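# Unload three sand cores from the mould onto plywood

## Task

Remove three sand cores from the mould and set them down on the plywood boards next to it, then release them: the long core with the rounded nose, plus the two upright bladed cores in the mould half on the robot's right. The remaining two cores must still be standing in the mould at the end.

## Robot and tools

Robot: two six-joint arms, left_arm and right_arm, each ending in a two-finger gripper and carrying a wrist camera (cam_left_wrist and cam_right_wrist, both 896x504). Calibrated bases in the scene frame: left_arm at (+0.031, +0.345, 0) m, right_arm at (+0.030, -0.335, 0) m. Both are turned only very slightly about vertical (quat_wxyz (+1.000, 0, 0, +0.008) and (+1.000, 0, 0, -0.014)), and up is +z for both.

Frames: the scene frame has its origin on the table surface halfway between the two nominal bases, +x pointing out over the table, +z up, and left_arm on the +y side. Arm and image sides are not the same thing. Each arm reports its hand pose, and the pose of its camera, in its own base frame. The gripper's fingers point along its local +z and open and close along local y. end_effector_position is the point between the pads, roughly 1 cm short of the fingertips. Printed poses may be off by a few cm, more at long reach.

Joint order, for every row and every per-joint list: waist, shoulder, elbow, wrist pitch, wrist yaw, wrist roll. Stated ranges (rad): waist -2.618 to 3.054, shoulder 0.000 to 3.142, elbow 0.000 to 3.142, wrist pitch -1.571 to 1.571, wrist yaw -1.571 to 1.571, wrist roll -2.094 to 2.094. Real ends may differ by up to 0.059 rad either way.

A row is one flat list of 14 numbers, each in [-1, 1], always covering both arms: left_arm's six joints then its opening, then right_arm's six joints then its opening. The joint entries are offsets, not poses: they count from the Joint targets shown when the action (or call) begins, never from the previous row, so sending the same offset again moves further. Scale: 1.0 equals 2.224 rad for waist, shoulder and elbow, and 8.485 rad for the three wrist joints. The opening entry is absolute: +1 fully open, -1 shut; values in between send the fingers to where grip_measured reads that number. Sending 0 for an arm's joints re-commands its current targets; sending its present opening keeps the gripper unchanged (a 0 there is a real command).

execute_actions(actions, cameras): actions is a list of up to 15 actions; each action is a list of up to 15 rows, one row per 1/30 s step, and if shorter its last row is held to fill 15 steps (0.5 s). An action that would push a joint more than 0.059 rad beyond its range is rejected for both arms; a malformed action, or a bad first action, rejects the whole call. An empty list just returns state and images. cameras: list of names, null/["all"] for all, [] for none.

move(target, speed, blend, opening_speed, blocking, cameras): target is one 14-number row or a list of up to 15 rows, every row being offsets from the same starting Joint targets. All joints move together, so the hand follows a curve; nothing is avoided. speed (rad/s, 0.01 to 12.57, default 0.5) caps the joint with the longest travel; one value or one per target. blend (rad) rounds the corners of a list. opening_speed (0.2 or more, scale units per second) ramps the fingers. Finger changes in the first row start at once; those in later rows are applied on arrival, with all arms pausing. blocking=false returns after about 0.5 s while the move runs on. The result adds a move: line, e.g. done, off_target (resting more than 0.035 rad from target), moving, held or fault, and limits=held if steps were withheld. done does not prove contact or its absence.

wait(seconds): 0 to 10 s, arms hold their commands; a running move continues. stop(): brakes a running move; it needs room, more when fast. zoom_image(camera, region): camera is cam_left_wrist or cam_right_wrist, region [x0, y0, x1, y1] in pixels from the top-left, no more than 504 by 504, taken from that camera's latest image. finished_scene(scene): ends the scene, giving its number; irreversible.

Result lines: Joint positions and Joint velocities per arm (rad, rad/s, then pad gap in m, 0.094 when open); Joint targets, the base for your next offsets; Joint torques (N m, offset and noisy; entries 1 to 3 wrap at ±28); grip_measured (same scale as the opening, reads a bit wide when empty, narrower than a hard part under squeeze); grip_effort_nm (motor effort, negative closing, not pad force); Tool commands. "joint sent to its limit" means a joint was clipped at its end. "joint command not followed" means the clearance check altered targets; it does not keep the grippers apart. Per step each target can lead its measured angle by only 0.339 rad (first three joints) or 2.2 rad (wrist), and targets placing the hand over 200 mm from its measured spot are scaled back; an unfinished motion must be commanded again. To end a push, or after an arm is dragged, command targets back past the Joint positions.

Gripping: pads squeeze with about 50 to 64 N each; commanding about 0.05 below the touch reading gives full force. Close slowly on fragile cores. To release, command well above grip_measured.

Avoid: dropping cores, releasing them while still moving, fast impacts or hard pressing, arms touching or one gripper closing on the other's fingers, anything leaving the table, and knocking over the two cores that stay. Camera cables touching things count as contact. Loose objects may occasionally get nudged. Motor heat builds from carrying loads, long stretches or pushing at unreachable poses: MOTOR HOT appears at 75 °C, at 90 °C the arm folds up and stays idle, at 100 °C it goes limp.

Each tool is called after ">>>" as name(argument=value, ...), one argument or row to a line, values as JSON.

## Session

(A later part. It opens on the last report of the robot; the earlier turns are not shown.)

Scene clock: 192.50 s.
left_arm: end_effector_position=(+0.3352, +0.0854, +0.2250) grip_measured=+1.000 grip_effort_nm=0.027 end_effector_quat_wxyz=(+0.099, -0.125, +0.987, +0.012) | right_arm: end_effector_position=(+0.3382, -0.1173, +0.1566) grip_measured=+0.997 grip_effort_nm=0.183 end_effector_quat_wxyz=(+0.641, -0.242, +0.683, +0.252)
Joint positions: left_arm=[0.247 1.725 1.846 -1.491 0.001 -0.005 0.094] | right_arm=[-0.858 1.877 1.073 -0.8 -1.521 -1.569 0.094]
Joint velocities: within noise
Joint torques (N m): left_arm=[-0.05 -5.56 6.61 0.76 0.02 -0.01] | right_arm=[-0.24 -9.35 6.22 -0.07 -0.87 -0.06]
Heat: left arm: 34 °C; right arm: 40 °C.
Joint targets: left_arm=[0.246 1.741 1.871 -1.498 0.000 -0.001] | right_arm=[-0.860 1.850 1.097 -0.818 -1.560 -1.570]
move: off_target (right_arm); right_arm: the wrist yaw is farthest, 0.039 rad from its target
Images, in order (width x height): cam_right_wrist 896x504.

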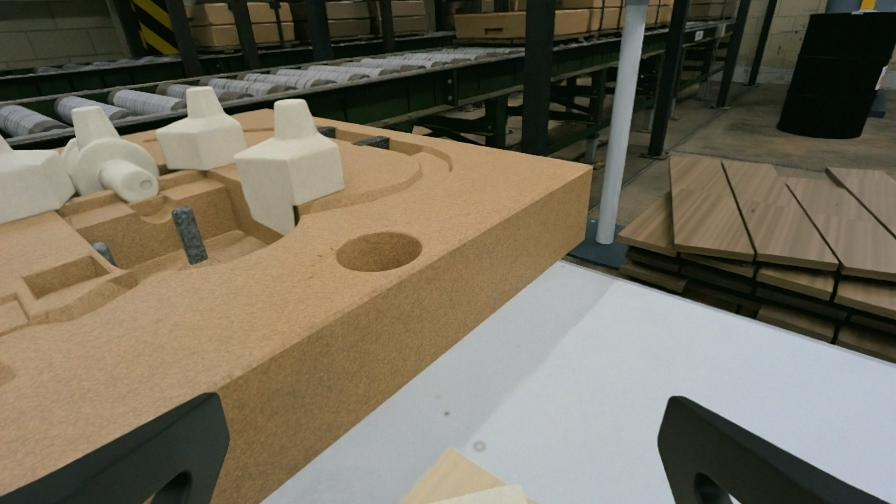

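>>> move(
  target=[
    [0,0,0,0,0,0,1,0,-0.049,0.348,-0.0804,0,0,1],
    [0,0,0,0,0,0,1,0.2968,-0.049,0.348,-0.0804,0.1839,0.185,1],
  ],
  speed=0.8,
  cameras=["cam_right_wrist"],
)

>>> move(
  target=[0,0,0,0,0,0,1,0.247,0.225,0,0,0,0.0,1],
  speed=0.8,
  cameras=["cam_right_wrist"],
)

Scene clock: 201.80 s.
left_arm: end_effector_position=(+0.3352, +0.0854, +0.2250) grip_measured=+1.000 grip_effort_nm=0.037 end_effector_quat_wxyz=(+0.099, -0.125, +0.987, +0.012) | right_arm: end_effector_position=(+0.3437, -0.0690, +0.2176) grip_measured=+0.997 grip_effort_nm=0.173 end_effector_quat_wxyz=(+0.090, +0.097, +0.991, -0.006)
Joint positions: left_arm=[0.247 1.725 1.846 -1.491 0.001 -0.005 0.094] | right_arm=[-0.205 1.753 1.851 -1.487 -0.007 -0.008 0.094]
Joint velocities: within noise
Joint torques (N m): left_arm=[-0.05 -5.56 6.64 0.75 0.03 -0.03] | right_arm=[0.35 -7.75 6.53 0.29 0.04 0.05]
Heat: left arm: 34 °C; right arm: 41 °C.
Joint targets: left_arm=[0.246 1.741 1.871 -1.498 0.000 -0.001] | right_arm=[-0.200 1.741 1.871 -1.500 0.001 -0.001]
move: done
Images, in order (width x height): cam_right_wrist 896x504.

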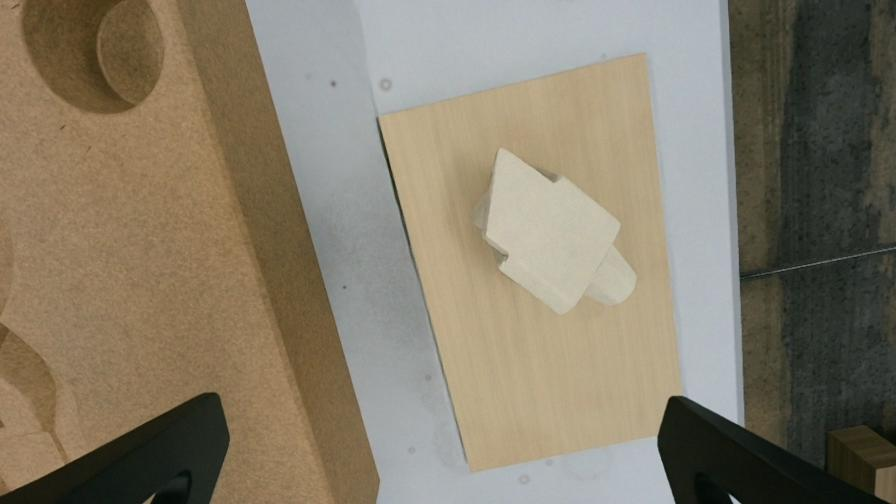

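Scene clock: 203.07 s.
left_arm: end_effector_position=(+0.3352, +0.0854, +0.2250) grip_measured=+1.000 grip_effort_nm=0.032 end_effector_quat_wxyz=(+0.099, -0.125, +0.987, +0.012) | right_arm: end_effector_position=(+0.3581, +0.1121, +0.0907) grip_measured=+0.998 grip_effort_nm=0.129 end_effector_quat_wxyz=(-0.083, -0.176, +0.979, -0.064)
Joint positions: left_arm=[0.247 1.725 1.846 -1.491 0.001 -0.005 0.094] | right_arm=[0.347 2.17 1.919 -1.507 0.097 0 0.094]
Joint velocities: within noise
Joint torques (N m): left_arm=[0.03 -5.59 6.68 0.76 0.02 -0.01] | right_arm=[0.18 -4.22 1.22 -0.13 -0.91 -0.04]
Heat: left arm: 34 °C; right arm: 41 °C.
Joint targets: left_arm=[0.246 1.741 1.871 -1.498 0.000 -0.001] | right_arm=[0.349 2.241 1.871 -1.500 0.001 -0.001]
move: off_target (right_arm); right_arm: the wrist yaw is farthest, 0.096 rad from its target
Images, in order (width x height): cam_right_wrist 896x504.

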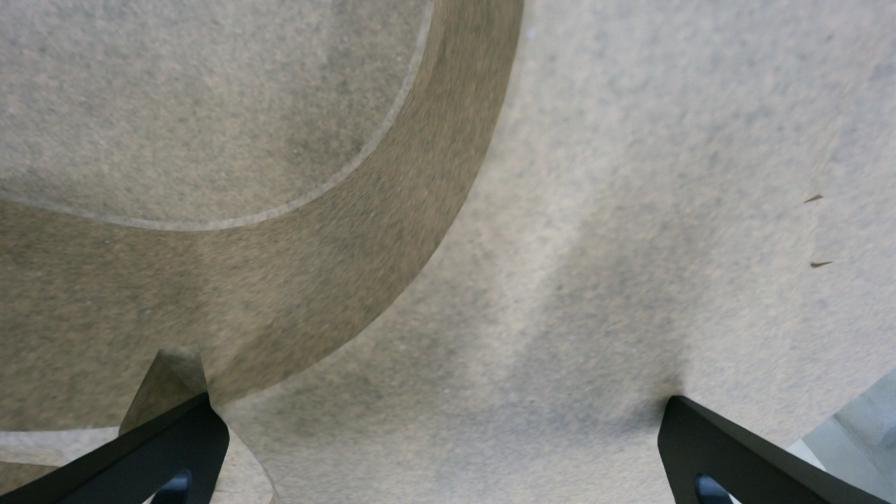

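>>> move(
  target=[
    [0,0,0,0,0,0,1,0,-0.225,0,0,0,0,1],
    [0,0,0,0,0,0,1,0.07,-0.07,0.12,0.0,0,0.0,1],
  ],
  speed=0.6,
  cameras=["cam_right_wrist"],
)

Scene clock: 209.23 s.
left_arm: end_effector_position=(+0.3352, +0.0854, +0.2250) grip_measured=+1.000 grip_effort_nm=0.022 end_effector_quat_wxyz=(+0.099, -0.125, +0.987, +0.012) | right_arm: end_effector_position=(+0.3640, +0.2017, +0.1679) grip_measured=+0.998 grip_effort_nm=0.129 end_effector_quat_wxyz=(+0.047, -0.250, +0.967, +0.010)
Joint positions: left_arm=[0.247 1.725 1.846 -1.491 0.001 -0.005 0.094] | right_arm=[0.505 2.082 2.108 -1.501 0.004 -0.001 0.094]
Joint velocities: within noise
Joint torques (N m): left_arm=[0.08 -5.61 6.72 0.74 0 0] | right_arm=[-0.12 -9.09 7.42 0.26 -0.05 -0.04]
Heat: left arm: 34 °C; right arm: 40 °C.
Joint targets: left_arm=[0.246 1.741 1.871 -1.498 0.000 -0.001] | right_arm=[0.505 2.086 2.138 -1.500 0.000 -0.001]
move: done
Images, in order (width x height): cam_right_wrist 896x504.

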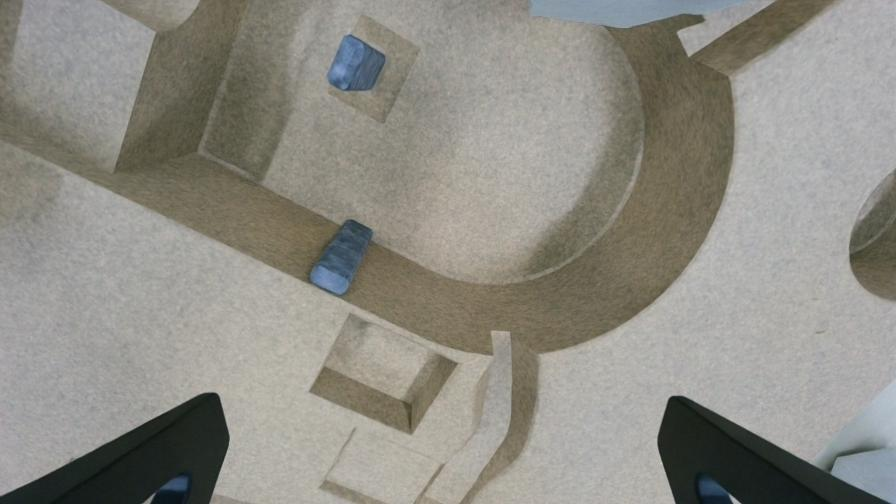

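>>> move(
  target=[0,0,0,0,0,0,1,-0.035,0.0243,0.0791,0.0148,0,0.0504,1],
  speed=0.6,
  cameras=["cam_right_wrist"],
)

Scene clock: 214.47 s.
left_arm: end_effector_position=(+0.3352, +0.0854, +0.2250) grip_measured=+1.000 grip_effort_nm=0.027 end_effector_quat_wxyz=(+0.099, -0.125, +0.987, +0.012) | right_arm: end_effector_position=(+0.4301, +0.1980, +0.2069) grip_measured=+0.998 grip_effort_nm=0.129 end_effector_quat_wxyz=(+0.154, -0.005, +0.986, +0.068)
Joint positions: left_arm=[0.247 1.725 1.846 -1.491 0.001 -0.005 0.094] | right_arm=[0.431 2.125 2.284 -1.392 0.004 0.42 0.094]
Joint velocities: within noise
Joint torques (N m): left_arm=[-0.05 -5.61 6.65 0.76 0.03 -0.02] | right_arm=[-0.42 -8.57 7.49 0.77 -0.04 0.01]
Heat: left arm: 34 °C; right arm: 40 °C.
Joint targets: left_arm=[0.246 1.741 1.871 -1.498 0.000 -0.001] | right_arm=[0.427 2.140 2.314 -1.375 0.001 0.427]
move: done
Images, in order (width x height): cam_right_wrist 896x504.

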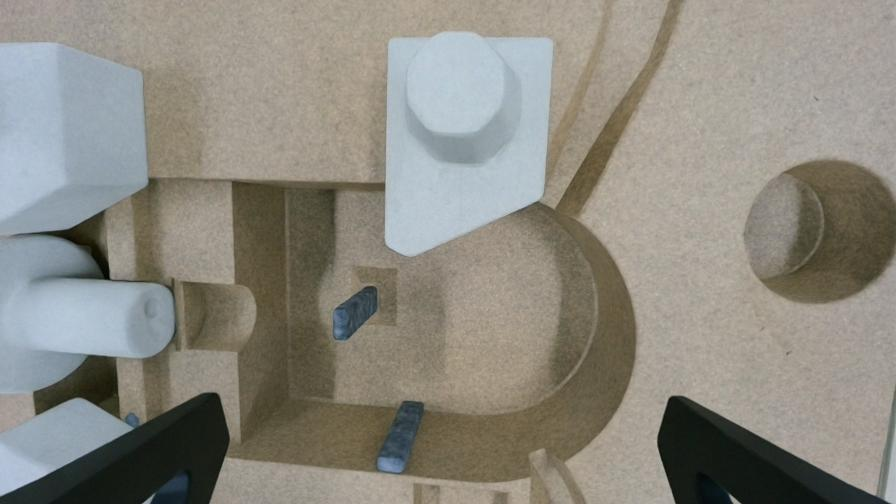

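>>> move(
  target=[
    [0,0,0,0,0,0,1,0.0087,0.0938,0.0848,0.0095,0.0231,-0.0028,1],
    [0,0,0,0,0,0,1,0.0087,0.058,-0.0515,0.0358,0.0231,-0.0028,1],
  ],
  speed=0.25,
  cameras=["cam_right_wrist"],
)

Scene clock: 249.83 s.
left_arm: end_effector_position=(+0.3352, +0.0854, +0.2250) grip_measured=+1.000 grip_effort_nm=0.032 end_effector_quat_wxyz=(+0.099, -0.125, +0.987, +0.012) | right_arm: end_effector_position=(+0.5008, +0.2004, +0.1176) grip_measured=+0.998 grip_effort_nm=0.129 end_effector_quat_wxyz=(+0.206, +0.002, +0.979, -0.006)
Joint positions: left_arm=[0.247 1.725 1.846 -1.491 0.001 -0.005 0.094] | right_arm=[0.439 2.316 2.209 -1.09 0.184 0.408 0.094]
Joint velocities: within noise
Joint torques (N m): left_arm=[-0.05 -5.53 6.74 0.77 0.01 -0.02] | right_arm=[0.62 -15.25 4.85 0.86 0.2 -0.1]
Heat: left arm: 35 °C; right arm: 42 °C.
Joint targets: left_arm=[0.246 1.741 1.871 -1.498 0.000 -0.001] | right_arm=[0.447 2.269 2.199 -1.071 0.196 0.403]
move: off_target (right_arm); right_arm: the shoulder is farthest, 0.047 rad from its target
Images, in order (width x height): cam_right_wrist 896x504.

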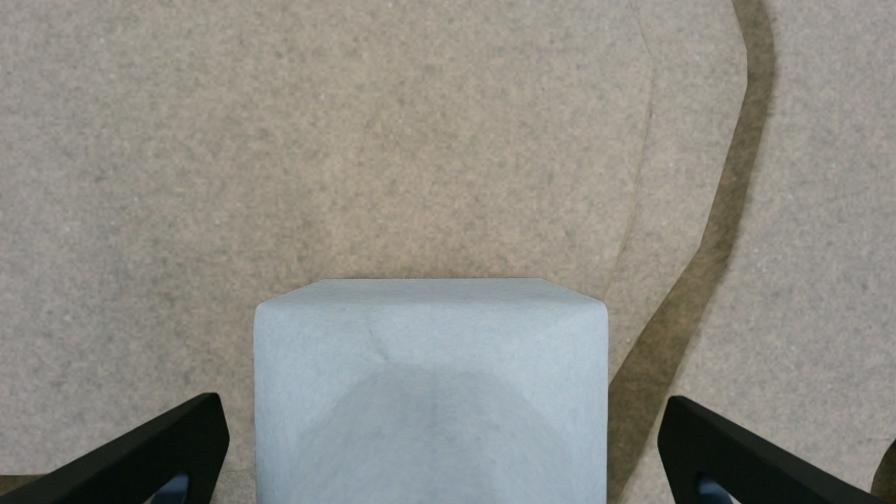

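>>> move(
  target=[0,0,0,0,0,0,1,0.002,-0.0022,-0.0218,0.0051,0,0,1],
  speed=0.15,
  cameras=["cam_right_wrist"],
)

>>> move(
  target=[0,0,0,0,0,0,1,0,0,0,0,0,0,0.05],
  opening_speed=0.3,
  cameras=["cam_right_wrist"],
)

Scene clock: 254.87 s.
left_arm: end_effector_position=(+0.3352, +0.0854, +0.2250) grip_measured=+1.000 grip_effort_nm=0.032 end_effector_quat_wxyz=(+0.099, -0.125, +0.987, +0.012) | right_arm: end_effector_position=(+0.5001, +0.2021, +0.1067) grip_measured=+0.998 grip_effort_nm=0.125 end_effector_quat_wxyz=(+0.205, +0.000, +0.979, -0.007)
Joint positions: left_arm=[0.247 1.725 1.846 -1.491 0.001 -0.005 0.094] | right_arm=[0.443 2.313 2.16 -1.048 0.184 0.408 0.094]
Joint velocities: within noise
Joint torques (N m): left_arm=[0.02 -5.55 6.68 0.78 0.01 -0.02] | right_arm=[0.87 -15.39 4.88 0.84 0.19 -0.1]
Heat: left arm: 35 °C; right arm: 44 °C.
Joint targets: left_arm=[0.246 1.741 1.871 -1.498 0.000 -0.001] | right_arm=[0.451 2.264 2.151 -1.028 0.197 0.403]
move: off_target (right_arm); right_arm: the shoulder is farthest, 0.048 rad from its target
Images, in order (width x height): cam_right_wrist 896x504.

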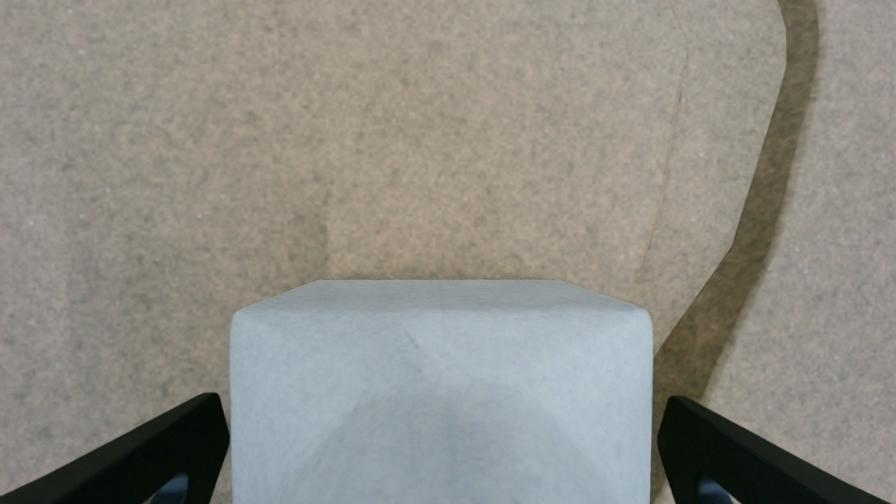

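Scene clock: 258.23 s.
left_arm: end_effector_position=(+0.3352, +0.0854, +0.2250) grip_measured=+1.000 grip_effort_nm=0.027 end_effector_quat_wxyz=(+0.099, -0.125, +0.987, +0.012) | right_arm: end_effector_position=(+0.5003, +0.2026, +0.1070) grip_measured=+0.160 grip_effort_nm=-1.004 end_effector_quat_wxyz=(+0.205, +0.000, +0.979, -0.006)
Joint positions: left_arm=[0.247 1.725 1.846 -1.491 0.001 -0.005 0.094] | right_arm=[0.443 2.312 2.16 -1.046 0.184 0.408 0.055]
Joint velocities: within noise
Joint torques (N m): left_arm=[0.03 -5.68 6.64 0.76 0.03 0] | right_arm=[0.64 -15.39 4.9 0.86 0.19 -0.09]
Heat: left arm: 35 °C; right arm: 48 °C.
Joint targets: left_arm=[0.246 1.741 1.871 -1.498 0.000 -0.001] | right_arm=[0.451 2.264 2.151 -1.028 0.196 0.403]
move: off_target (right_arm); right_arm: the shoulder is farthest, 0.048 rad from its target
Images, in order (width x height): cam_right_wrist 896x504.

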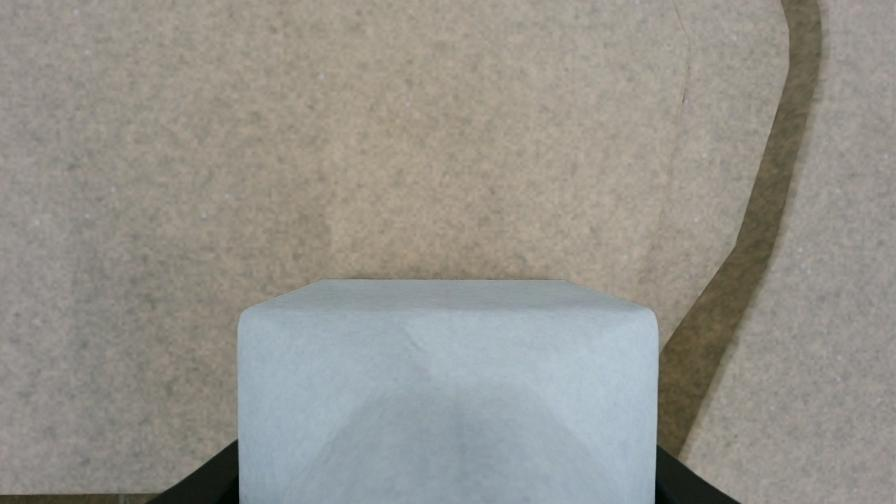

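>>> move(
  target=[
    [0,0,0,0,0,0,1,0,0.0076,0.083,-0.0174,0,0,0.03],
    [0,0,0,0,0,0,1,0,0.0297,0.18,-0.0359,0,0,0.03],
  ],
  speed=0.15,
  opening_speed=0.3,
  cameras=["cam_right_wrist"],
)

Scene clock: 266.57 s.
left_arm: end_effector_position=(+0.3352, +0.0854, +0.2250) grip_measured=+1.000 grip_effort_nm=0.037 end_effector_quat_wxyz=(+0.099, -0.125, +0.987, +0.012) | right_arm: end_effector_position=(+0.4902, +0.1980, +0.1860) grip_measured=+0.160 grip_effort_nm=-1.004 end_effector_quat_wxyz=(+0.217, +0.000, +0.976, +0.000)
Joint positions: left_arm=[0.247 1.725 1.846 -1.491 0.001 -0.005 0.094] | right_arm=[0.443 2.329 2.505 -1.347 0.184 0.407 0.055]
Joint velocities: within noise
Joint torques (N m): left_arm=[0.03 -5.53 6.69 0.75 0.03 0.01] | right_arm=[0.61 -11.07 8.88 0.86 0.2 -0.08]
Heat: left arm: 35 °C; right arm: 52 °C.
Joint targets: left_arm=[0.246 1.741 1.871 -1.498 0.000 -0.001] | right_arm=[0.451 2.330 2.551 -1.333 0.196 0.403]
move: off_target (right_arm); right_arm: the elbow is farthest, 0.046 rad from its target
Images, in order (width x height): cam_right_wrist 896x504.

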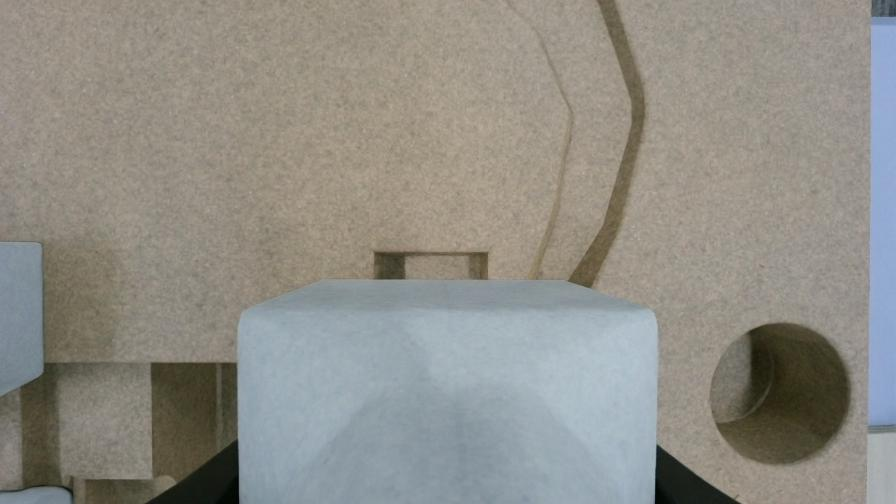

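>>> move(
  target=[
    [0,0,0,0,0,0,1,0,-0.2158,-0.2478,-0.028,0,0,0.03],
    [0,0,0,0,0,0,1,-0.5175,-0.2158,-0.2478,-0.028,0,0,0.03],
    [0,0,0,0,0,0,1,-0.7759,-0.2158,-0.2478,-0.028,-0.2082,-0.1936,0.03],
  ],
  speed=[0.4,0.8,0.9],
  blend=0.05,
  cameras=[],
)

>>> move(
  target=[0,0,0,0,0,0,1,0,-0.2464,-0.7158,0.1053,0,0,0.03],
  speed=0.5,
  cameras=["cam_right_wrist"],
)

Scene clock: 290.50 s.
left_arm: end_effector_position=(+0.3352, +0.0854, +0.2250) grip_measured=+1.000 grip_effort_nm=0.032 end_effector_quat_wxyz=(+0.099, -0.125, +0.987, +0.012) | right_arm: end_effector_position=(+0.2732, -0.2829, +0.3701) grip_measured=+0.159 grip_effort_nm=-0.999 end_effector_quat_wxyz=(+0.653, -0.017, +0.736, +0.176)
Joint positions: left_arm=[0.247 1.725 1.846 -1.491 0.001 -0.005 0.094] | right_arm=[-1.274 1.894 2.001 -1.565 -1.486 -1.218 0.054]
Joint velocities: within noise
Joint torques (N m): left_arm=[0.02 -5.6 6.69 0.76 0 0] | right_arm=[-0.01 -11.34 4.79 0.2 -1.36 -0.25]
Heat: left arm: 35 °C; right arm: 51 °C.
Joint targets: left_arm=[0.246 1.741 1.871 -1.498 0.000 -0.001] | right_arm=[-1.275 1.850 2.000 -1.570 -1.570 -1.239]
move: off_target (right_arm); right_arm: the wrist yaw is farthest, 0.084 rad from its target
No camera images: "cameras" was empty.

Scene clock: 294.43 s.
left_arm: end_effector_position=(+0.3352, +0.0854, +0.2250) grip_measured=+1.000 grip_effort_nm=0.027 end_effector_quat_wxyz=(+0.099, -0.125, +0.987, +0.012) | right_arm: end_effector_position=(+0.2142, -0.0895, +0.1322) grip_measured=+0.159 grip_effort_nm=-1.009 end_effector_quat_wxyz=(+0.638, +0.035, +0.734, +0.231)
Joint positions: left_arm=[0.247 1.725 1.846 -1.491 0.001 -0.005 0.094] | right_arm=[-1.274 1.324 0.407 -0.698 -1.49 -1.219 0.054]
Joint velocities: within noise
Joint torques (N m): left_arm=[0.01 -5.61 6.72 0.75 0.03 -0.03] | right_arm=[-0.05 -4.12 4.14 0.29 -1.27 -0.27]
Heat: left arm: 35 °C; right arm: 49 °C.
Joint targets: left_arm=[0.246 1.741 1.871 -1.498 0.000 -0.001] | right_arm=[-1.275 1.302 0.408 -0.677 -1.570 -1.239]
move: off_target (right_arm); right_arm: the wrist yaw is farthest, 0.080 rad from its target
Images, in order (width x height): cam_right_wrist 896x504.

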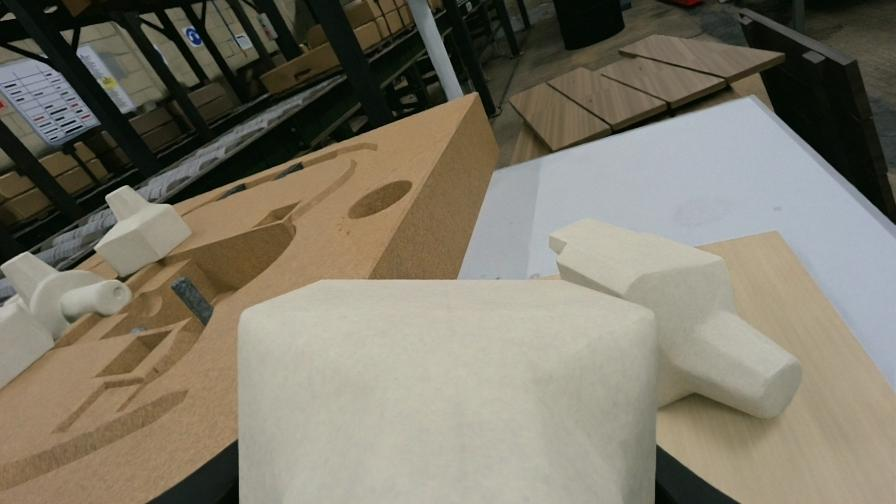

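>>> move(
  target=[0,0,0,0,0,0,1,0,0.141,-0.0518,0.0506,0.002,0,0.03],
  speed=0.25,
  cameras=["cam_right_wrist"],
)

>>> move(
  target=[0,0,0,0,0,0,1,0,0.0154,-0.0023,0.0046,0,0,0.03],
  speed=0.08,
  cameras=[],
)

>>> move(
  target=[0,0,0,0,0,0,1,0,0.0154,-0.0023,0.0046,0,0,0.03],
  speed=0.08,
  cameras=["cam_right_wrist"],
)

Scene clock: 303.33 s.
left_arm: end_effector_position=(+0.3352, +0.0854, +0.2250) grip_measured=+1.000 grip_effort_nm=0.037 end_effector_quat_wxyz=(+0.099, -0.125, +0.987, +0.012) | right_arm: end_effector_position=(+0.2143, -0.0905, +0.0740) grip_measured=+0.159 grip_effort_nm=-0.999 end_effector_quat_wxyz=(+0.638, +0.025, +0.738, +0.219)
Joint positions: left_arm=[0.247 1.725 1.846 -1.491 0.001 -0.005 0.094] | right_arm=[-1.274 1.613 0.296 -0.269 -1.48 -1.221 0.054]
Joint velocities: within noise
Joint torques (N m): left_arm=[-0.01 -5.56 6.71 0.74 0.03 -0.02] | right_arm=[-0.05 -3.03 2.3 0.34 -1.2 -0.24]
Heat: left arm: 35 °C; right arm: 44 °C.
Joint targets: left_arm=[0.246 1.741 1.871 -1.498 0.000 -0.001] | right_arm=[-1.275 1.616 0.292 -0.247 -1.553 -1.240]
move: off_target (right_arm); right_arm: the wrist yaw is farthest, 0.073 rad from its target
Images, in order (width x height): cam_right_wrist 896x504.

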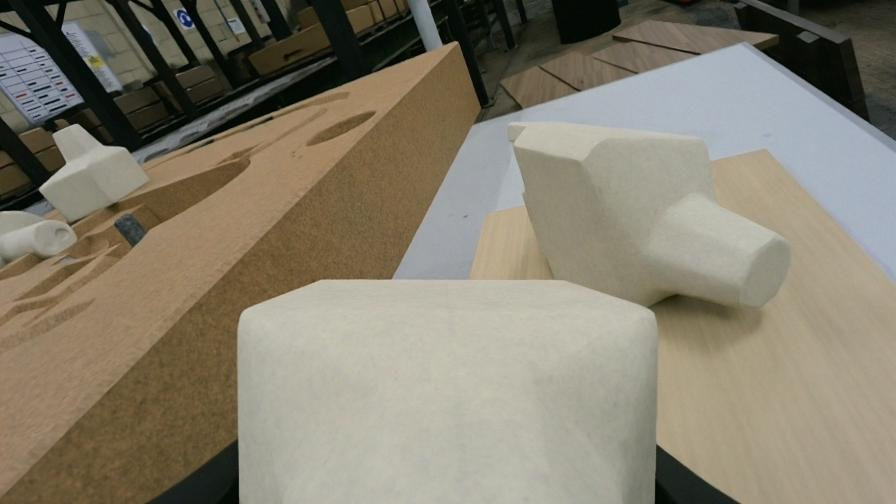

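Scene clock: 304.30 s.
left_arm: end_effector_position=(+0.3352, +0.0854, +0.2250) grip_measured=+1.000 grip_effort_nm=0.037 end_effector_quat_wxyz=(+0.099, -0.125, +0.987, +0.012) | right_arm: end_effector_position=(+0.2148, -0.0922, +0.0696) grip_measured=+0.159 grip_effort_nm=-1.004 end_effector_quat_wxyz=(+0.638, +0.023, +0.738, +0.217)
Joint positions: left_arm=[0.247 1.725 1.846 -1.491 0.001 -0.005 0.094] | right_arm=[-1.274 1.646 0.296 -0.23 -1.48 -1.221 0.054]
Joint velocities: within noise
Joint torques (N m): left_arm=[-0.05 -5.59 6.63 0.75 0.04 -0.01] | right_arm=[-0.05 -3.07 1.77 0.32 -1.19 -0.25]
Heat: left arm: 35 °C; right arm: 44 °C.
Joint targets: left_arm=[0.246 1.741 1.871 -1.498 0.000 -0.001] | right_arm=[-1.275 1.650 0.287 -0.208 -1.553 -1.239]
move: off_target (right_arm); right_arm: the wrist yaw is farthest, 0.073 rad from its target
No camera images: "cameras" was empty.

Scene clock: 305.27 s.
left_arm: end_effector_position=(+0.3352, +0.0854, +0.2250) grip_measured=+1.000 grip_effort_nm=0.037 end_effector_quat_wxyz=(+0.099, -0.125, +0.987, +0.012) | right_arm: end_effector_position=(+0.2145, -0.0911, +0.0642) grip_measured=+0.159 grip_effort_nm=-1.004 end_effector_quat_wxyz=(+0.638, +0.024, +0.738, +0.219)
Joint positions: left_arm=[0.247 1.725 1.846 -1.491 0.001 -0.005 0.094] | right_arm=[-1.274 1.68 0.287 -0.191 -1.48 -1.222 0.054]
Joint velocities: within noise
Joint torques (N m): left_arm=[-0.06 -5.55 6.69 0.74 0.01 -0.01] | right_arm=[-0.03 -3.17 1.89 0.36 -1.2 -0.24]
Heat: left arm: 35 °C; right arm: 43 °C.
Joint targets: left_arm=[0.246 1.741 1.871 -1.498 0.000 -0.001] | right_arm=[-1.275 1.684 0.282 -0.169 -1.553 -1.239]
move: off_target (right_arm); right_arm: the wrist yaw is farthest, 0.073 rad from its target
Images, in order (width x height): cam_right_wrist 896x504.

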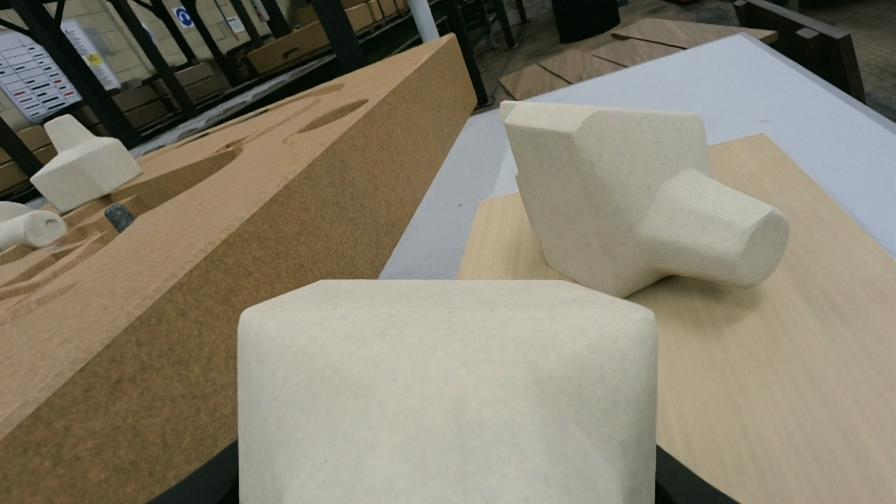

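>>> move(
  target=[0,0,0,0,0,0,1,0,0.0154,-0.0023,0.0046,0,0,0.03],
  speed=0.08,
  cameras=[],
)

>>> move(
  target=[0,0,0,0,0,0,1,0,0.0154,-0.0023,0.0046,0,0,0.03],
  speed=0.08,
  cameras=[],
)

>>> move(
  target=[0,0,0,0,0,0,1,0,0.0123,-0.0018,0.0037,0,0,0.03],
  speed=0.08,
  cameras=["cam_right_wrist"],
)

Scene clock: 309.83 s.
left_arm: end_effector_position=(+0.3352, +0.0854, +0.2250) grip_measured=+1.000 grip_effort_nm=0.027 end_effector_quat_wxyz=(+0.099, -0.125, +0.987, +0.012) | right_arm: end_effector_position=(+0.2147, -0.0913, +0.0618) grip_measured=+0.159 grip_effort_nm=-1.004 end_effector_quat_wxyz=(+0.642, +0.023, +0.734, +0.219)
Joint positions: left_arm=[0.247 1.725 1.846 -1.491 0.001 -0.005 0.094] | right_arm=[-1.274 1.712 0.283 -0.153 -1.492 -1.222 0.054]
Joint velocities: within noise
Joint torques (N m): left_arm=[-0.03 -5.61 6.68 0.75 0 0] | right_arm=[-0.05 -3.07 1.68 0.34 -1.1 -0.23]
Heat: left arm: 35 °C; right arm: 42 °C.
Joint targets: left_arm=[0.246 1.741 1.871 -1.498 0.000 -0.001] | right_arm=[-1.275 1.718 0.277 -0.130 -1.553 -1.239]
move: off_target (right_arm); right_arm: the wrist yaw is farthest, 0.061 rad from its target
No camera images: "cameras" was empty.

Scene clock: 310.70 s.
left_arm: end_effector_position=(+0.3352, +0.0854, +0.2250) grip_measured=+1.000 grip_effort_nm=0.027 end_effector_quat_wxyz=(+0.099, -0.125, +0.987, +0.012) | right_arm: end_effector_position=(+0.2147, -0.0904, +0.0607) grip_measured=+0.159 grip_effort_nm=-1.009 end_effector_quat_wxyz=(+0.649, +0.025, +0.727, +0.224)
Joint positions: left_arm=[0.247 1.725 1.846 -1.491 0.001 -0.005 0.094] | right_arm=[-1.274 1.744 0.278 -0.122 -1.512 -1.222 0.054]
Joint velocities: within noise
Joint torques (N m): left_arm=[-0.01 -5.63 6.67 0.78 0.02 0] | right_arm=[-0.06 -3.02 1.4 0.41 -0.89 -0.23]
Heat: left arm: 35 °C; right arm: 41 °C.
Joint targets: left_arm=[0.246 1.741 1.871 -1.498 0.000 -0.001] | right_arm=[-1.275 1.752 0.272 -0.091 -1.553 -1.239]
move: off_target (right_arm); right_arm: the wrist yaw is farthest, 0.041 rad from its target
No camera images: "cameras" was empty.

Scene clock: 311.53 s.
left_arm: end_effector_position=(+0.3352, +0.0854, +0.2250) grip_measured=+1.000 grip_effort_nm=0.027 end_effector_quat_wxyz=(+0.099, -0.125, +0.987, +0.012) | right_arm: end_effector_position=(+0.2149, -0.0905, +0.0600) grip_measured=+0.159 grip_effort_nm=-1.004 end_effector_quat_wxyz=(+0.654, +0.023, +0.722, +0.224)
Joint positions: left_arm=[0.247 1.725 1.846 -1.491 0.001 -0.005 0.094] | right_arm=[-1.274 1.767 0.275 -0.091 -1.527 -1.222 0.054]
Joint velocities: within noise
Joint torques (N m): left_arm=[-0.01 -5.59 6.72 0.75 0.02 -0.01] | right_arm=[-0.13 -2.78 1.26 0.5 -0.74 -0.23]
Heat: left arm: 35 °C; right arm: 41 °C.
Joint targets: left_arm=[0.246 1.741 1.871 -1.498 0.000 -0.001] | right_arm=[-1.275 1.780 0.268 -0.060 -1.553 -1.239]
move: done
Images, in order (width x height): cam_right_wrist 896x504.

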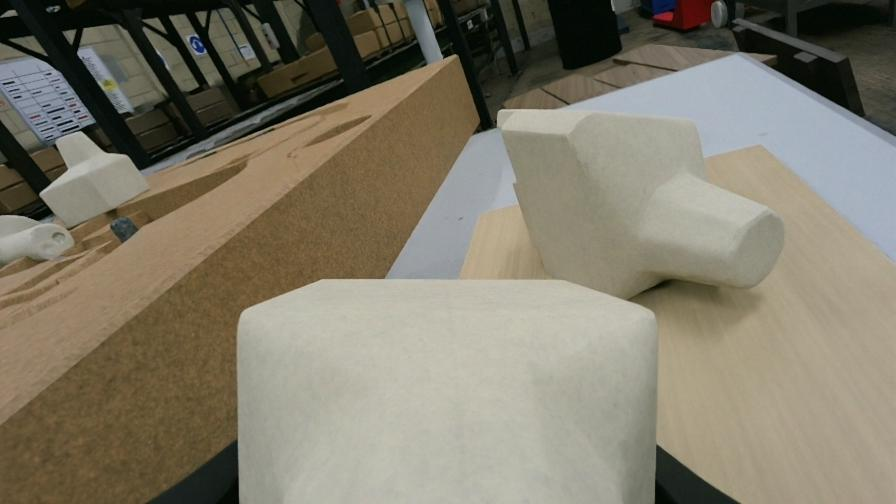

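>>> move(
  target=[0,0,0,0,0,0,1,0,0.0154,-0.0023,0.0046,0,0,0.03],
  speed=0.08,
  cameras=[],
)

>>> move(
  target=[0,0,0,0,0,0,1,0,0.0123,-0.0018,0.0037,0,0,0.03],
  speed=0.08,
  cameras=["cam_right_wrist"],
)

Scene clock: 314.47 s.
left_arm: end_effector_position=(+0.3352, +0.0854, +0.2250) grip_measured=+1.000 grip_effort_nm=0.037 end_effector_quat_wxyz=(+0.099, -0.125, +0.987, +0.012) | right_arm: end_effector_position=(+0.2156, -0.0925, +0.0595) grip_measured=+0.159 grip_effort_nm=-1.009 end_effector_quat_wxyz=(+0.664, +0.011, +0.717, +0.214)
Joint positions: left_arm=[0.247 1.725 1.846 -1.491 0.001 -0.005 0.094] | right_arm=[-1.274 1.793 0.274 -0.041 -1.544 -1.233 0.054]
Joint velocities: within noise
Joint torques (N m): left_arm=[-0.03 -5.63 6.71 0.74 0.03 0.01] | right_arm=[-0.05 -2.29 0.8 0.32 -0.58 -0.11]
Heat: left arm: 35 °C; right arm: 40 °C.
Joint targets: left_arm=[0.246 1.741 1.871 -1.498 0.000 -0.001] | right_arm=[-1.275 1.814 0.263 -0.021 -1.553 -1.240]
move: done
No camera images: "cameras" was empty.

Scene clock: 315.47 s.
left_arm: end_effector_position=(+0.3352, +0.0854, +0.2250) grip_measured=+1.000 grip_effort_nm=0.027 end_effector_quat_wxyz=(+0.099, -0.125, +0.987, +0.012) | right_arm: end_effector_position=(+0.2159, -0.0933, +0.0595) grip_measured=+0.159 grip_effort_nm=-1.009 end_effector_quat_wxyz=(+0.672, +0.003, +0.711, +0.208)
Joint positions: left_arm=[0.247 1.725 1.846 -1.491 0.001 -0.005 0.094] | right_arm=[-1.274 1.815 0.271 0.001 -1.561 -1.238 0.054]
Joint velocities: within noise
Joint torques (N m): left_arm=[-0.06 -5.6 6.71 0.74 0.01 0] | right_arm=[-0.06 -1.89 0.64 0.23 -0.43 -0.07]
Heat: left arm: 35 °C; right arm: 40 °C.
Joint targets: left_arm=[0.246 1.741 1.871 -1.498 0.000 -0.001] | right_arm=[-1.275 1.841 0.259 0.011 -1.553 -1.239]
move: done
Images, in order (width x height): cam_right_wrist 896x504.

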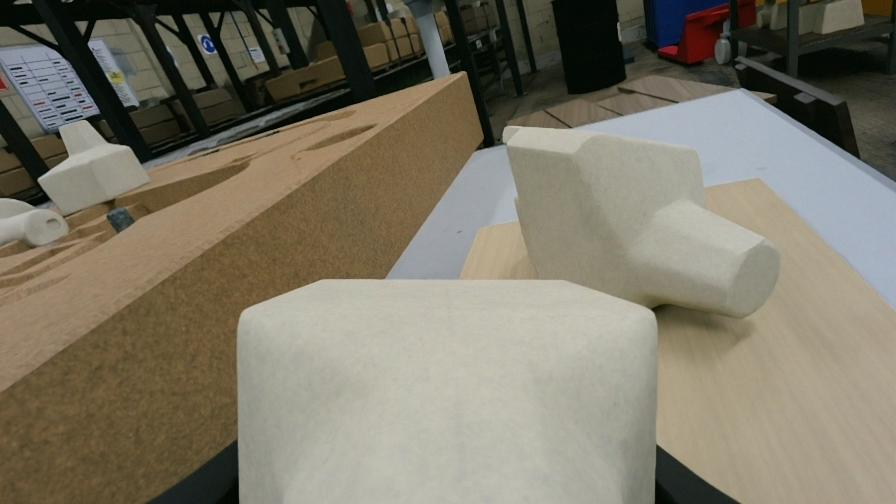

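>>> move(
  target=[0,0,0,0,0,0,1,0,0.0,0,0,0,0,0.135],
  opening_speed=0.2,
  cameras=[],
)

>>> move(
  target=[0,0,0,0,0,0,1,0,0.0154,-0.0023,0.0046,0,0,0.135],
  speed=0.06,
  cameras=[],
)

>>> move(
  target=[0,0,0,0,0,0,1,0,0.0154,-0.0023,0.0046,0,0,0.135],
  speed=0.06,
  cameras=["cam_right_wrist"],
)

Scene clock: 323.13 s.
left_arm: end_effector_position=(+0.3352, +0.0854, +0.2250) grip_measured=+1.000 grip_effort_nm=0.032 end_effector_quat_wxyz=(+0.099, -0.125, +0.987, +0.012) | right_arm: end_effector_position=(+0.2159, -0.0934, +0.0595) grip_measured=+0.159 grip_effort_nm=-1.004 end_effector_quat_wxyz=(+0.672, +0.002, +0.711, +0.208)
Joint positions: left_arm=[0.247 1.725 1.846 -1.491 0.001 -0.005 0.094] | right_arm=[-1.274 1.815 0.271 0.003 -1.561 -1.238 0.054]
Joint velocities: within noise
Joint torques (N m): left_arm=[-0.02 -5.63 6.67 0.75 0.02 0.02] | right_arm=[-0.06 -1.88 0.62 0.23 -0.43 -0.05]
Heat: left arm: 35 °C; right arm: 39 °C.
Joint targets: left_arm=[0.246 1.741 1.871 -1.498 0.000 -0.001] | right_arm=[-1.275 1.841 0.259 0.011 -1.553 -1.239]
move: done
No camera images: "cameras" was empty.

Scene clock: 324.27 s.
left_arm: end_effector_position=(+0.3352, +0.0854, +0.2250) grip_measured=+1.000 grip_effort_nm=0.037 end_effector_quat_wxyz=(+0.099, -0.125, +0.987, +0.012) | right_arm: end_effector_position=(+0.2159, -0.0934, +0.0594) grip_measured=+0.158 grip_effort_nm=-1.009 end_effector_quat_wxyz=(+0.681, -0.007, +0.704, +0.202)
Joint positions: left_arm=[0.247 1.725 1.846 -1.491 0.001 -0.005 0.094] | right_arm=[-1.274 1.84 0.266 0.049 -1.58 -1.246 0.054]
Joint velocities: within noise
Joint torques (N m): left_arm=[-0.08 -5.6 6.65 0.76 0.01 -0.02] | right_arm=[-0.05 -1.24 0.51 0.17 -0.25 0.03]
Heat: left arm: 35 °C; right arm: 39 °C.
Joint targets: left_arm=[0.246 1.741 1.871 -1.498 0.000 -0.001] | right_arm=[-1.275 1.876 0.254 0.050 -1.553 -1.239]
move: done
No camera images: "cameras" was empty.

Scene clock: 325.13 s.
left_arm: end_effector_position=(+0.3352, +0.0854, +0.2250) grip_measured=+1.000 grip_effort_nm=0.027 end_effector_quat_wxyz=(+0.099, -0.125, +0.987, +0.012) | right_arm: end_effector_position=(+0.2163, -0.0946, +0.0573) grip_measured=+0.158 grip_effort_nm=-0.999 end_effector_quat_wxyz=(+0.685, -0.023, +0.704, +0.186)
Joint positions: left_arm=[0.247 1.725 1.846 -1.491 0.001 -0.005 0.094] | right_arm=[-1.274 1.856 0.264 0.091 -1.58 -1.268 0.054]
Joint velocities: within noise
Joint torques (N m): left_arm=[0.01 -5.7 6.67 0.74 0.03 -0.01] | right_arm=[-0.05 0.14 0.29 0.17 -0.26 0.29]
Heat: left arm: 35 °C; right arm: 38 °C.
Joint targets: left_arm=[0.246 1.741 1.871 -1.498 0.000 -0.001] | right_arm=[-1.275 1.910 0.249 0.089 -1.553 -1.239]
move: off_target (right_arm); right_arm: the shoulder is farthest, 0.054 rad from its target
Images, in order (width x height): cam_right_wrist 896x504.

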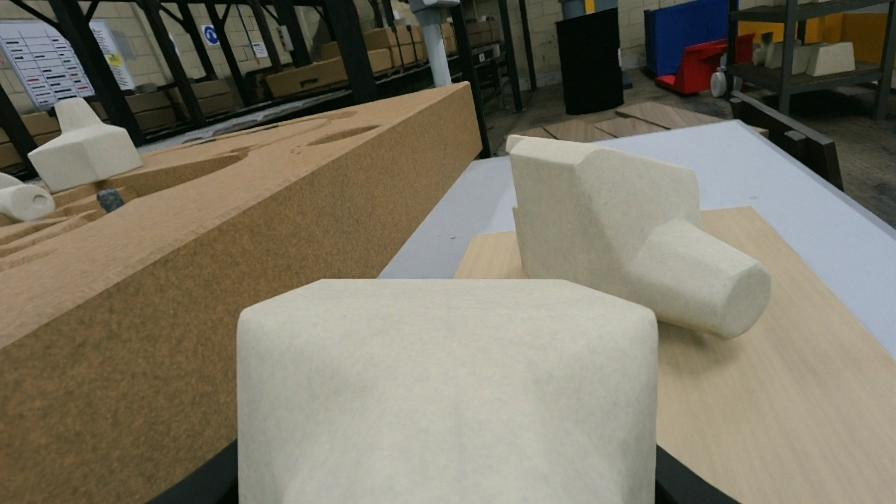

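>>> move(
  target=[0,0,0,0,0,0,1,0,0,0,0,0,0,0.155],
  opening_speed=0.2,
  cameras=["cam_right_wrist"],
)

Scene clock: 328.07 s.
left_arm: end_effector_position=(+0.3352, +0.0854, +0.2250) grip_measured=+1.000 grip_effort_nm=0.032 end_effector_quat_wxyz=(+0.099, -0.125, +0.987, +0.012) | right_arm: end_effector_position=(+0.2163, -0.0945, +0.0572) grip_measured=+0.158 grip_effort_nm=-1.009 end_effector_quat_wxyz=(+0.685, -0.023, +0.704, +0.186)
Joint positions: left_arm=[0.247 1.725 1.846 -1.491 0.001 -0.005 0.094] | right_arm=[-1.274 1.856 0.263 0.092 -1.58 -1.268 0.054]
Joint velocities: within noise
Joint torques (N m): left_arm=[0.01 -5.61 6.69 0.75 0.02 -0.01] | right_arm=[-0.08 0.13 0.24 0.18 -0.25 0.28]
Heat: left arm: 35 °C; right arm: 38 °C.
Joint targets: left_arm=[0.246 1.741 1.871 -1.498 0.000 -0.001] | right_arm=[-1.275 1.910 0.249 0.089 -1.553 -1.239]
move: off_target (right_arm); right_arm: the shoulder is farthest, 0.054 rad from its target
Images, in order (width x height): cam_right_wrist 896x504.

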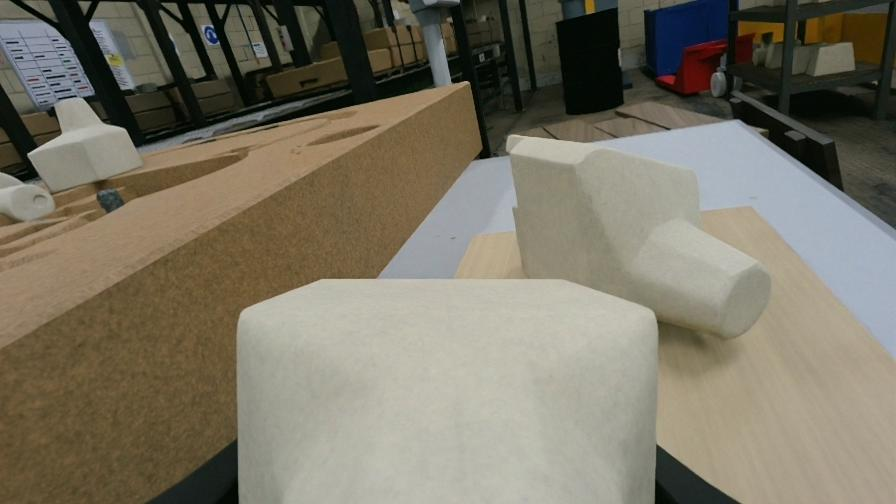

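>>> move(
  target=[0,0,0,0,0,0,1,0,0,0,0,0,0,0.19],
  opening_speed=0.2,
  cameras=["cam_right_wrist"],
)

Scene clock: 330.60 s.
left_arm: end_effector_position=(+0.3352, +0.0854, +0.2250) grip_measured=+1.000 grip_effort_nm=0.027 end_effector_quat_wxyz=(+0.099, -0.125, +0.987, +0.012) | right_arm: end_effector_position=(+0.2163, -0.0945, +0.0572) grip_measured=+0.188 grip_effort_nm=0.149 end_effector_quat_wxyz=(+0.685, -0.023, +0.704, +0.186)
Joint positions: left_arm=[0.247 1.725 1.846 -1.491 0.001 -0.005 0.094] | right_arm=[-1.274 1.856 0.263 0.092 -1.58 -1.268 0.056]
Joint velocities: within noise
Joint torques (N m): left_arm=[-0.03 -5.48 6.57 0.76 0.02 0] | right_arm=[-0.05 0.16 0.25 0.17 -0.26 0.29]
Heat: left arm: 35 °C; right arm: 38 °C.
Joint targets: left_arm=[0.246 1.741 1.871 -1.498 0.000 -0.001] | right_arm=[-1.275 1.910 0.249 0.089 -1.553 -1.239]
move: off_target (right_arm); right_arm: the shoulder is farthest, 0.054 rad from its target
Images, in order (width x height): cam_right_wrist 896x504.

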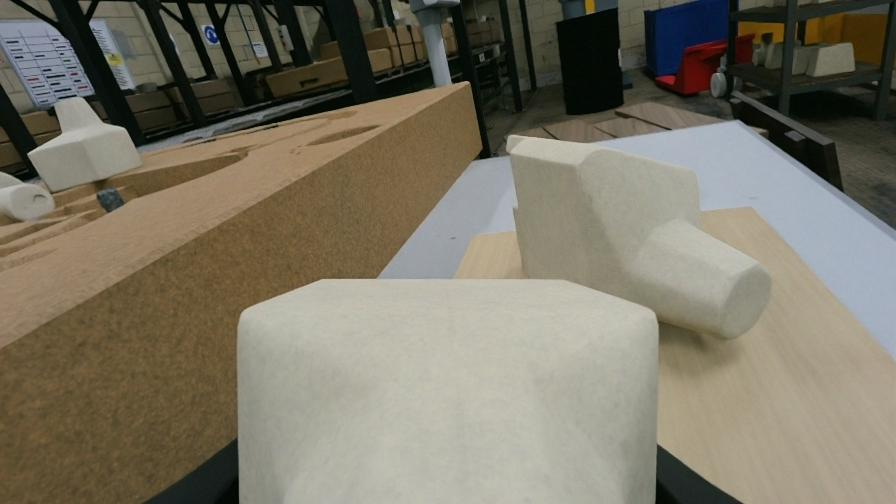

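>>> move(
  target=[0,0,0,0,0,0,1,0,0,0,0,0,0,1],
  opening_speed=0.5,
  cameras=["cam_right_wrist"],
)

Scene clock: 334.43 s.
left_arm: end_effector_position=(+0.3352, +0.0854, +0.2250) grip_measured=+1.000 grip_effort_nm=0.037 end_effector_quat_wxyz=(+0.099, -0.125, +0.987, +0.012) | right_arm: end_effector_position=(+0.2173, -0.0978, +0.0561) grip_measured=+0.996 grip_effort_nm=0.242 end_effector_quat_wxyz=(+0.694, -0.057, +0.702, +0.152)
Joint positions: left_arm=[0.247 1.725 1.846 -1.491 0.001 -0.005 0.094] | right_arm=[-1.274 1.867 0.263 0.153 -1.58 -1.317 0.094]
Joint velocities: within noise
Joint torques (N m): left_arm=[-0.05 -5.64 6.69 0.74 0.05 -0.01] | right_arm=[-0.08 -0.91 0.27 -0.32 -0.25 0.81]
Heat: left arm: 35 °C; right arm: 37 °C.
Joint targets: left_arm=[0.246 1.741 1.871 -1.498 0.000 -0.001] | right_arm=[-1.275 1.910 0.249 0.089 -1.553 -1.239]
move: off_target (right_arm); right_arm: the wrist roll is farthest, 0.078 rad from its target
Images, in order (width x height): cam_right_wrist 896x504.

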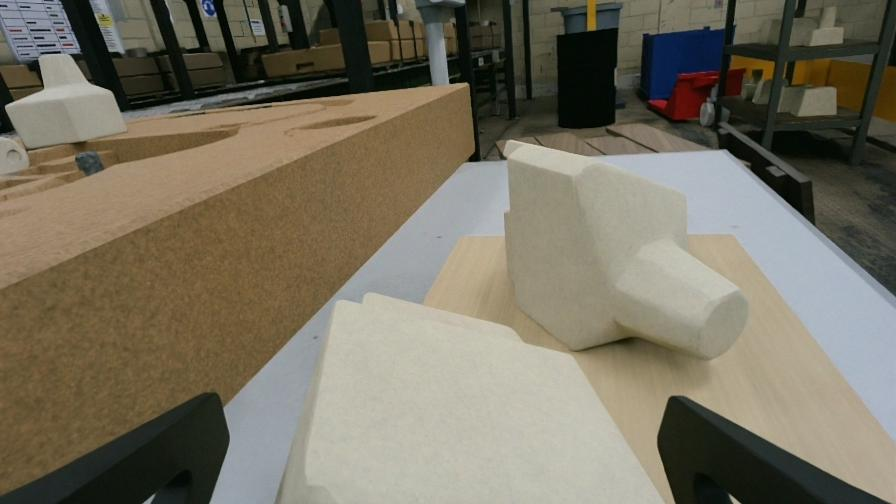

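>>> move(
  target=[0,0,0,0,0,0,1,0,-0.2734,0.0715,-0.0903,0,-0.0084,1],
  speed=0.25,
  cameras=["cam_right_wrist"],
)

>>> move(
  target=[
    [0,0,0,0,0,0,1,0,0.2464,0.7158,-0.1053,0,0,1],
    [0,0,0,0,0,0,1,0.36,0.1973,0.6573,-0.0969,0.183,0.155,1],
  ],
  speed=0.8,
  cameras=["cam_right_wrist"],
)

Scene clock: 342.93 s.
left_arm: end_effector_position=(+0.3352, +0.0854, +0.2250) grip_measured=+1.000 grip_effort_nm=0.032 end_effector_quat_wxyz=(+0.099, -0.125, +0.987, +0.012) | right_arm: end_effector_position=(+0.2137, -0.0867, +0.1348) grip_measured=+0.997 grip_effort_nm=0.178 end_effector_quat_wxyz=(+0.659, +0.003, +0.723, +0.206)
Joint positions: left_arm=[0.247 1.725 1.846 -1.491 0.001 -0.005 0.094] | right_arm=[-1.274 1.316 0.384 -0.666 -1.525 -1.291 0.094]
Joint velocities: within noise
Joint torques (N m): left_arm=[-0.02 -5.48 6.76 0.75 0.02 0] | right_arm=[-0.01 -3.4 5.94 -0.01 -0.77 -0.27]
Heat: left arm: 35 °C; right arm: 37 °C.
Joint targets: left_arm=[0.246 1.741 1.871 -1.498 0.000 -0.001] | right_arm=[-1.275 1.302 0.408 -0.677 -1.553 -1.311]
move: done
Images, in order (width x height): cam_right_wrist 896x504.

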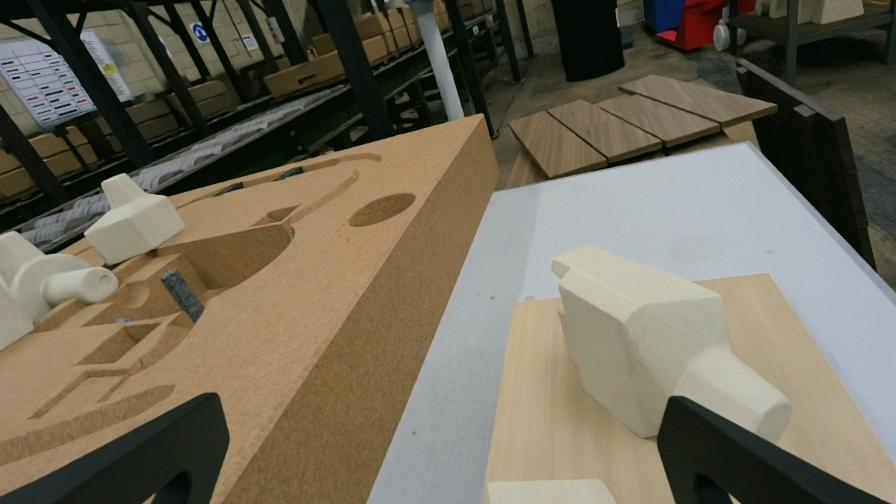

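Scene clock: 347.90 s.
left_arm: end_effector_position=(+0.3352, +0.0854, +0.2250) grip_measured=+1.000 grip_effort_nm=0.027 end_effector_quat_wxyz=(+0.099, -0.125, +0.987, +0.012) | right_arm: end_effector_position=(+0.3121, -0.1585, +0.2177) grip_measured=+0.997 grip_effort_nm=0.168 end_effector_quat_wxyz=(+0.079, +0.234, +0.969, -0.015)
Joint positions: left_arm=[0.247 1.725 1.846 -1.491 0.001 -0.005 0.094] | right_arm=[-0.477 1.773 1.88 -1.516 -0.008 -0.003 0.094]
Joint velocities: within noise
Joint torques (N m): left_arm=[-0.09 -5.59 6.71 0.76 0.04 -0.01] | right_arm=[0.06 -9.58 4.29 0.53 0.08 0.04]
Heat: left arm: 35 °C; right arm: 38 °C.
Joint targets: left_arm=[0.246 1.741 1.871 -1.498 0.000 -0.001] | right_arm=[-0.474 1.741 1.870 -1.499 -0.001 0.004]
move: done
Images, in order (width x height): cam_right_wrist 896x504.

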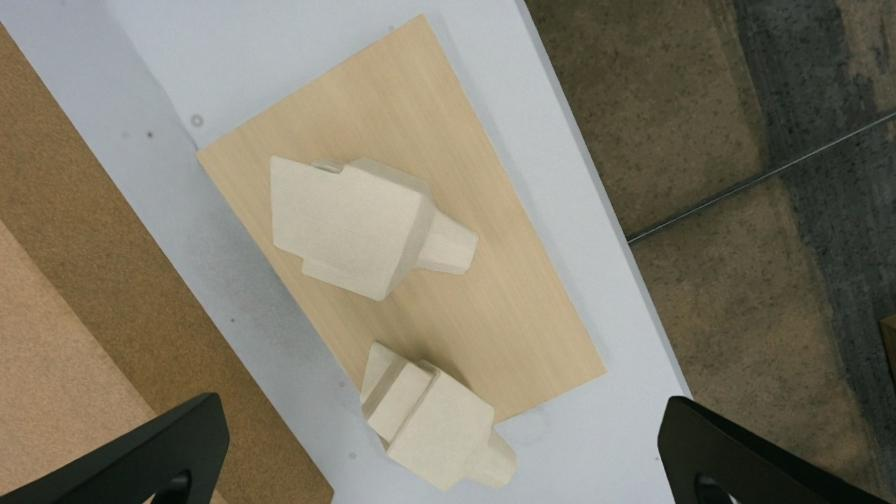

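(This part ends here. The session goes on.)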